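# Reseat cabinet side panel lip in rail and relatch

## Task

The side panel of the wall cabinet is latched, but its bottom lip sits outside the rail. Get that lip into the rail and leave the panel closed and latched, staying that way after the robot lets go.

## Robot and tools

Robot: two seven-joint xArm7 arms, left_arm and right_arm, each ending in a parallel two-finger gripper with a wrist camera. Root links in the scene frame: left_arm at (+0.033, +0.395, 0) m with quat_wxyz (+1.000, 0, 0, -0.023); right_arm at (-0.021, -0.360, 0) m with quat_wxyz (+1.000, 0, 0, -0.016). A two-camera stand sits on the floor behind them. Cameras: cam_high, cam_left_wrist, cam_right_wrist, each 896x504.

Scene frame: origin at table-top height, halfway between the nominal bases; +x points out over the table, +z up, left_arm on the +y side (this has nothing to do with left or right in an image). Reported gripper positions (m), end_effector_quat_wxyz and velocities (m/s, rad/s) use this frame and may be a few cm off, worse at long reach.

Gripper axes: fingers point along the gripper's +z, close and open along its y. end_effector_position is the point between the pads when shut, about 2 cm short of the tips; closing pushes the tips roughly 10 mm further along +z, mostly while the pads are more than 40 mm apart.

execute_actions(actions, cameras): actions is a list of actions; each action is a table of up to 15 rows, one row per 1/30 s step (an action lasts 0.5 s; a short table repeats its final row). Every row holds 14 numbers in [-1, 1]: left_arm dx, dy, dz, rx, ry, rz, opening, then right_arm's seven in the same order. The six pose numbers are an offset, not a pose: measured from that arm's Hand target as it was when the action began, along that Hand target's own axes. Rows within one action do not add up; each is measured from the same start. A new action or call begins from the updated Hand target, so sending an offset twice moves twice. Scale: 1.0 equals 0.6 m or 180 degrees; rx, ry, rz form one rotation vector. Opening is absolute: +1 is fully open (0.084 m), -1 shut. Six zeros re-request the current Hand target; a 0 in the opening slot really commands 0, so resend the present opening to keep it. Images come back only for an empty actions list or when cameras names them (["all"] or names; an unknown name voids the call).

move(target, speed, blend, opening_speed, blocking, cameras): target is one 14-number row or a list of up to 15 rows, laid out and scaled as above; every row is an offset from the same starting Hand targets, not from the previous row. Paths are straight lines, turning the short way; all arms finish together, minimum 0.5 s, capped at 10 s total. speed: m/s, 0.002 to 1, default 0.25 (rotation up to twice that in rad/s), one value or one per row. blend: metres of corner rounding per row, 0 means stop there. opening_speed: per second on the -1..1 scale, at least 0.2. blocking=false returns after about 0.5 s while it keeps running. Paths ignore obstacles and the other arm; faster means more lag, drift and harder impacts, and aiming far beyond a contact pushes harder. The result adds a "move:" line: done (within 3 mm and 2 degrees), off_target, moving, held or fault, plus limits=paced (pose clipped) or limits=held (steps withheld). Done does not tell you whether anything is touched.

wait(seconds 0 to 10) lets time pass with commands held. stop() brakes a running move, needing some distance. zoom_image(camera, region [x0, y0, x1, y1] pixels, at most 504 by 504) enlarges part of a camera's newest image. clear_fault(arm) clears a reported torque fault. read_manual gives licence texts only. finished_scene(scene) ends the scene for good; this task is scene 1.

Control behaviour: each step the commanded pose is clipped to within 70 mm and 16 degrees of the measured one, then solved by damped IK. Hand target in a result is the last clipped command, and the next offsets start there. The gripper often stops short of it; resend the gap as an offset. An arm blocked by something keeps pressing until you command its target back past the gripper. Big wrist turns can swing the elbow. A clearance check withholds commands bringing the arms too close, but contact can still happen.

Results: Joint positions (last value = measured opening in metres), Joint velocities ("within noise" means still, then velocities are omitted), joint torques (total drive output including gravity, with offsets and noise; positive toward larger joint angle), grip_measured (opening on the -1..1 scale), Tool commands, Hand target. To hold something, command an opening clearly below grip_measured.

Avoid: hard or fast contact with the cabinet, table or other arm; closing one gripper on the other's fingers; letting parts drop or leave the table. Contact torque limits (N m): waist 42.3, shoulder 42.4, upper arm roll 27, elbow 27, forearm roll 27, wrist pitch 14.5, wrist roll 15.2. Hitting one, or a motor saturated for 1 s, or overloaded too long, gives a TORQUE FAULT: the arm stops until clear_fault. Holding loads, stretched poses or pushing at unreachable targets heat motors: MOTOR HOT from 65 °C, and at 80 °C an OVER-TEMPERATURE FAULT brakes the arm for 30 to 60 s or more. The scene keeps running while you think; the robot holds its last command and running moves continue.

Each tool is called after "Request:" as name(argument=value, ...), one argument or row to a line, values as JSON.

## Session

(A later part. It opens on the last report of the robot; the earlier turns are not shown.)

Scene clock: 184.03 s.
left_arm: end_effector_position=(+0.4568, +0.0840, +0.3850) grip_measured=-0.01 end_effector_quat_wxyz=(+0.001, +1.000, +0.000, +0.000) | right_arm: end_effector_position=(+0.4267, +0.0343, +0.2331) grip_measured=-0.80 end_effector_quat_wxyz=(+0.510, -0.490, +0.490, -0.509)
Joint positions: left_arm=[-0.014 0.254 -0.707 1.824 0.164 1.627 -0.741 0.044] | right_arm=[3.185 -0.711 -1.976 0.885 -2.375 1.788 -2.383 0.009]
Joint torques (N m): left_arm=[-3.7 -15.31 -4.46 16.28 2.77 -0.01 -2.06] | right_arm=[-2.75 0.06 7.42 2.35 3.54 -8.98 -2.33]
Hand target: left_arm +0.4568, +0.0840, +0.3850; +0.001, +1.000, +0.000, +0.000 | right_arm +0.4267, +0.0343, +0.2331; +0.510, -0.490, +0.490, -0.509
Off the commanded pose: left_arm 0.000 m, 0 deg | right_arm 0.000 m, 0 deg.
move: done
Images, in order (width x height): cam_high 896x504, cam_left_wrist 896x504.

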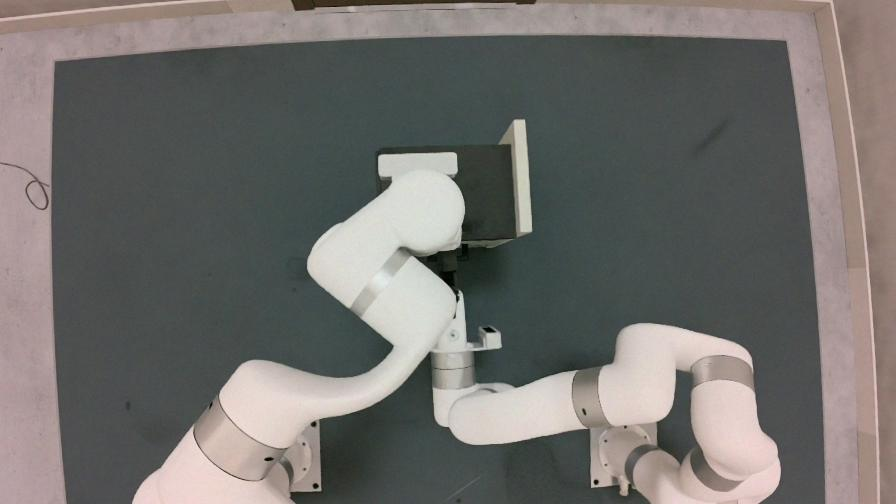

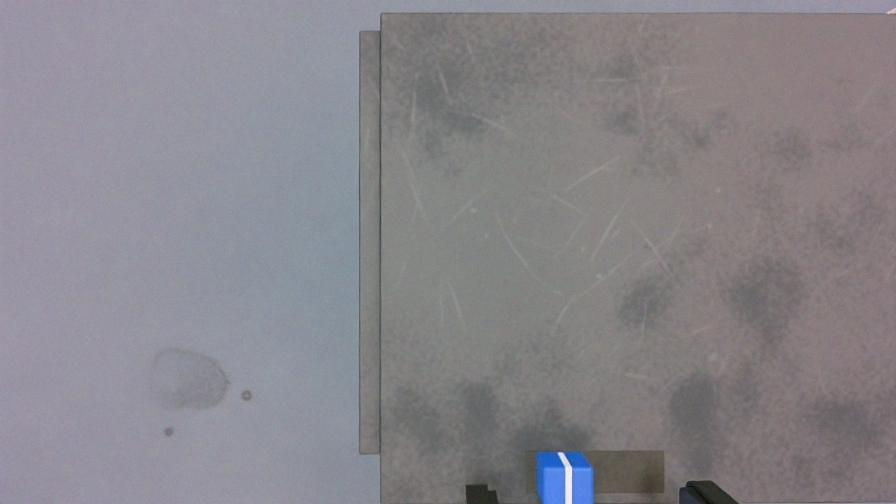

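Request:
move(
  target=[
    [0,0,0.056,0,0,0,0,0,0,0,0,0,0,-1],
    [0,0,0.056,0,0,0,-0.9,0,0,0,0,0,0,-1],
    [0,0.042,0.056,0,0,0,-0.9,0,0,0,0,0,0,-1],
  ],
  speed=[0.1,0.1,0.03],
  cameras=["cam_left_wrist"],
)

Scene clock: 190.70 s.
left_arm: end_effector_position=(+0.4568, +0.0591, +0.3515) grip_measured=-0.69 end_effector_quat_wxyz=(+0.000, +1.000, +0.000, +0.000) | right_arm: end_effector_position=(+0.4267, +0.0343, +0.2331) grip_measured=-0.80 end_effector_quat_wxyz=(+0.510, -0.490, +0.490, -0.509)
Joint positions: left_arm=[-0.051 0.293 -0.715 1.768 0.19 1.543 -0.794 0.014] | right_arm=[3.185 -0.711 -1.976 0.885 -2.375 1.788 -2.383 0.009]
Joint torques (N m): left_arm=[-12.7 -8.71 -8.56 15.65 -0.71 -8.67 -1.88] | right_arm=[-2.59 1.81 7.69 2.34 3.25 -8.59 -2.4]
Hand target: left_arm +0.4568, +0.0588, +0.3515; +0.001, +1.000, +0.000, +0.000 | right_arm +0.4267, +0.0343, +0.2331; +0.510, -0.490, +0.490, -0.509
Off the commanded pose: left_arm 0.000 m, 0 deg | right_arm 0.000 m, 0 deg.
move: done
Images, in order (width x height): cam_left_wrist 896x504.

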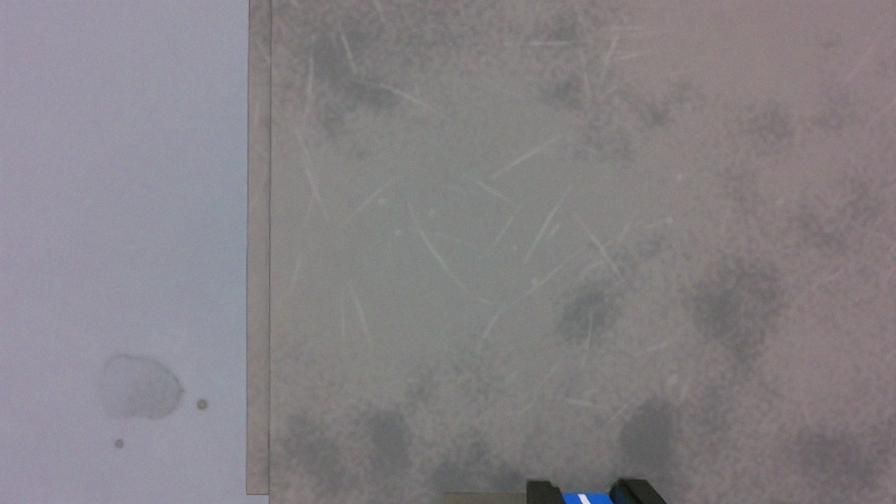

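Request:
move(
  target=[
    [0,0,0,0,0,0,-0.2,0,0,0,0,0,0,-1],
    [0,0,-0.06,0,0,0,-0.2,0,0,0,0,0,0,-1],
    [-0.12,0,-0.13,0,0,0,-0.2,0,0,0,0,0,0,-1],
  ],
  speed=[0.1,0.12,0.2],
  blend=[0,0.02,0],
  cameras=["cam_left_wrist"],
)

Request:
zoom_image(
  camera="cam_left_wrist",
  region=[392, 252, 896, 504],
)

Scene clock: 198.53 s.
left_arm: end_effector_position=(+0.3848, +0.0589, +0.4294) grip_measured=-0.21 end_effector_quat_wxyz=(+0.001, +1.000, +0.000, +0.000) | right_arm: end_effector_position=(+0.4267, +0.0343, +0.2331) grip_measured=-0.80 end_effector_quat_wxyz=(+0.510, -0.490, +0.490, -0.509)
Joint positions: left_arm=[-0.056 0.14 -0.749 1.829 0.095 1.724 -0.83 0.035] | right_arm=[3.185 -0.711 -1.976 0.885 -2.375 1.788 -2.383 0.009]
Joint torques (N m): left_arm=[3.85 -18.75 -3.4 10.25 -2.82 -0.06 2.01] | right_arm=[-2.46 2.37 8.24 2.17 2.92 -8.49 -2.31]
Hand target: left_arm +0.3848, +0.0589, +0.4295; +0.001, +1.000, +0.000, +0.000 | right_arm +0.4267, +0.0343, +0.2331; +0.510, -0.490, +0.490, -0.509
Off the commanded pose: left_arm 0.000 m, 0 deg | right_arm 0.000 m, 0 deg.
move: done; blend cut to 0.018 m at target 2
Images, in order (width x height): cam_left_wrist 896x504.

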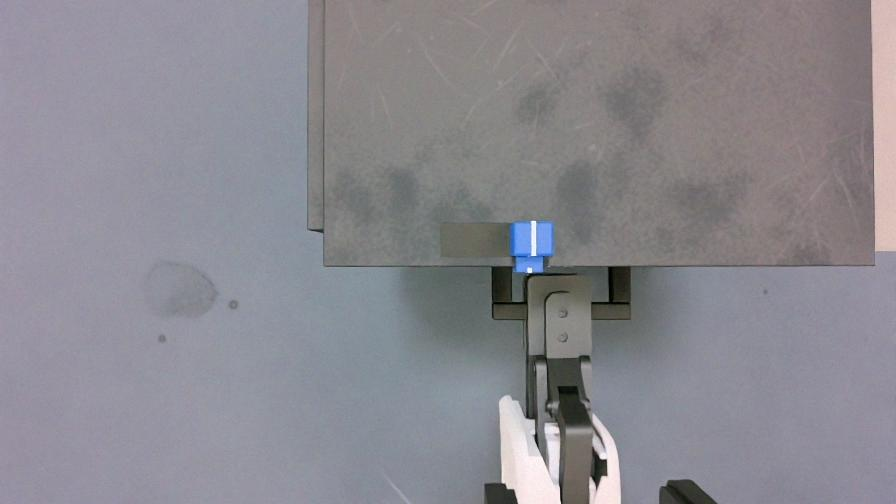

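Scaled by 1.000.

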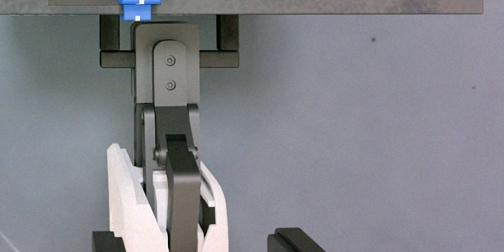

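Request:
move(
  target=[
    [0,0,0,0,0,0,-0.2,0,0,0,0,0,0,-0.65],
  ],
  opening_speed=0.5,
  cameras=["cam_left_wrist"],
)

Request:
move(
  target=[
    [0,0,0,0,0,0,-0.2,0,0,0,0,0,0,0.2],
    [0,0,0,0,0,0,-0.2,0,0,-0.13,0,0,0,0.2],
  ],
  speed=0.12,
  cameras=["cam_left_wrist","cam_right_wrist"],
)

Scene clock: 203.13 s.
left_arm: end_effector_position=(+0.3848, +0.0589, +0.4294) grip_measured=-0.21 end_effector_quat_wxyz=(+0.001, +1.000, +0.000, +0.000) | right_arm: end_effector_position=(+0.4266, +0.0343, +0.2328) grip_measured=-0.67 end_effector_quat_wxyz=(+0.510, -0.491, +0.490, -0.509) end_effector_velocity=(+0.001, -0.001, +0.002) end_effector_angular_velocity=(+0.001, -0.006, -0.004)
Joint positions: left_arm=[-0.056 0.14 -0.749 1.829 0.095 1.724 -0.83 0.035] | right_arm=[3.185 -0.711 -1.976 0.884 -2.375 1.787 -2.383 0.015]
Joint velocities: left_arm=[within noise] | right_arm=[-0.001 0.002 0 0 -0.001 0.005 0 0]
Joint torques (N m): left_arm=[3.93 -19.11 -3.51 10.37 -2.77 -1.93 2.08] | right_arm=[2.03 19.28 10.14 19.26 0.86 4.38 -1.06]
Hand target: left_arm +0.3848, +0.0589, +0.4295; +0.001, +1.000, +0.000, +0.000 | right_arm +0.4267, +0.0343, +0.2331; +0.510, -0.490, +0.490, -0.509
Off the commanded pose: left_arm 0.000 m, 0 deg | right_arm 0.000 m, 0 deg.
move: done
Images, in order (width x height): cam_left_wrist 896x504.

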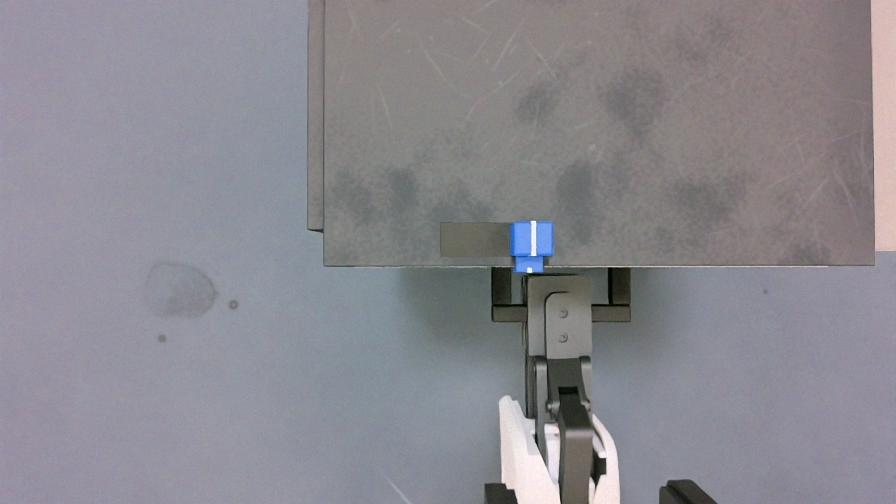

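Scene clock: 204.87 s.
left_arm: end_effector_position=(+0.3848, +0.0589, +0.4295) grip_measured=-0.21 end_effector_quat_wxyz=(+0.001, +1.000, +0.000, +0.000) | right_arm: end_effector_position=(+0.3488, +0.0342, +0.2302) grip_measured=+0.19 end_effector_quat_wxyz=(+0.510, -0.490, +0.490, -0.509)
Joint positions: left_arm=[-0.056 0.14 -0.749 1.829 0.095 1.724 -0.83 0.035] | right_arm=[3.268 -0.695 -1.887 0.772 -2.23 1.959 -2.323 0.052]
Joint torques (N m): left_arm=[4 -19.08 -3.5 10.39 -2.71 -3.05 2.15] | right_arm=[3.85 8.42 17.9 9.2 1.12 4.58 1.83]
Hand target: left_arm +0.3848, +0.0589, +0.4295; +0.001, +1.000, +0.000, +0.000 | right_arm +0.3487, +0.0342, +0.2301; +0.510, -0.490, +0.490, -0.509
Off the commanded pose: left_arm 0.000 m, 0 deg | right_arm 0.000 m, 0 deg.
move: done
Images, in order (width x height): cam_left_wrist 896x504, cam_right_wrist 896x504.

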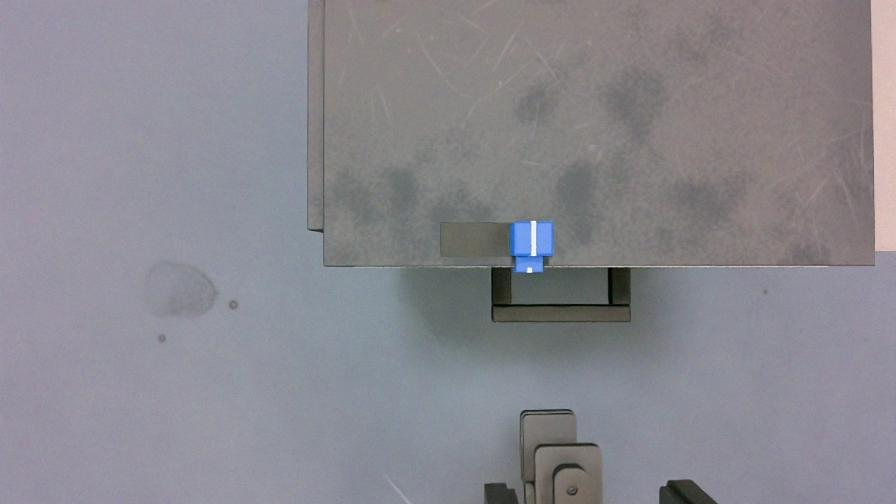

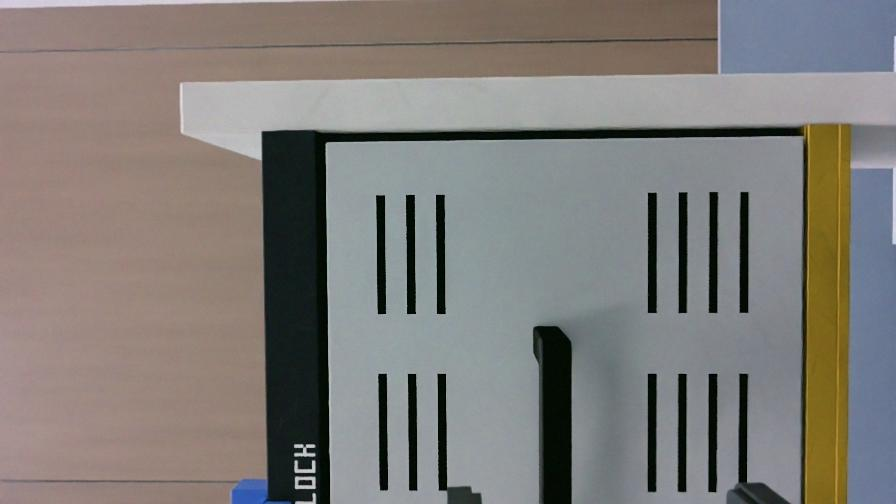

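Request:
finished_scene(
  scene=2,
)

The scene is finished: the task was done.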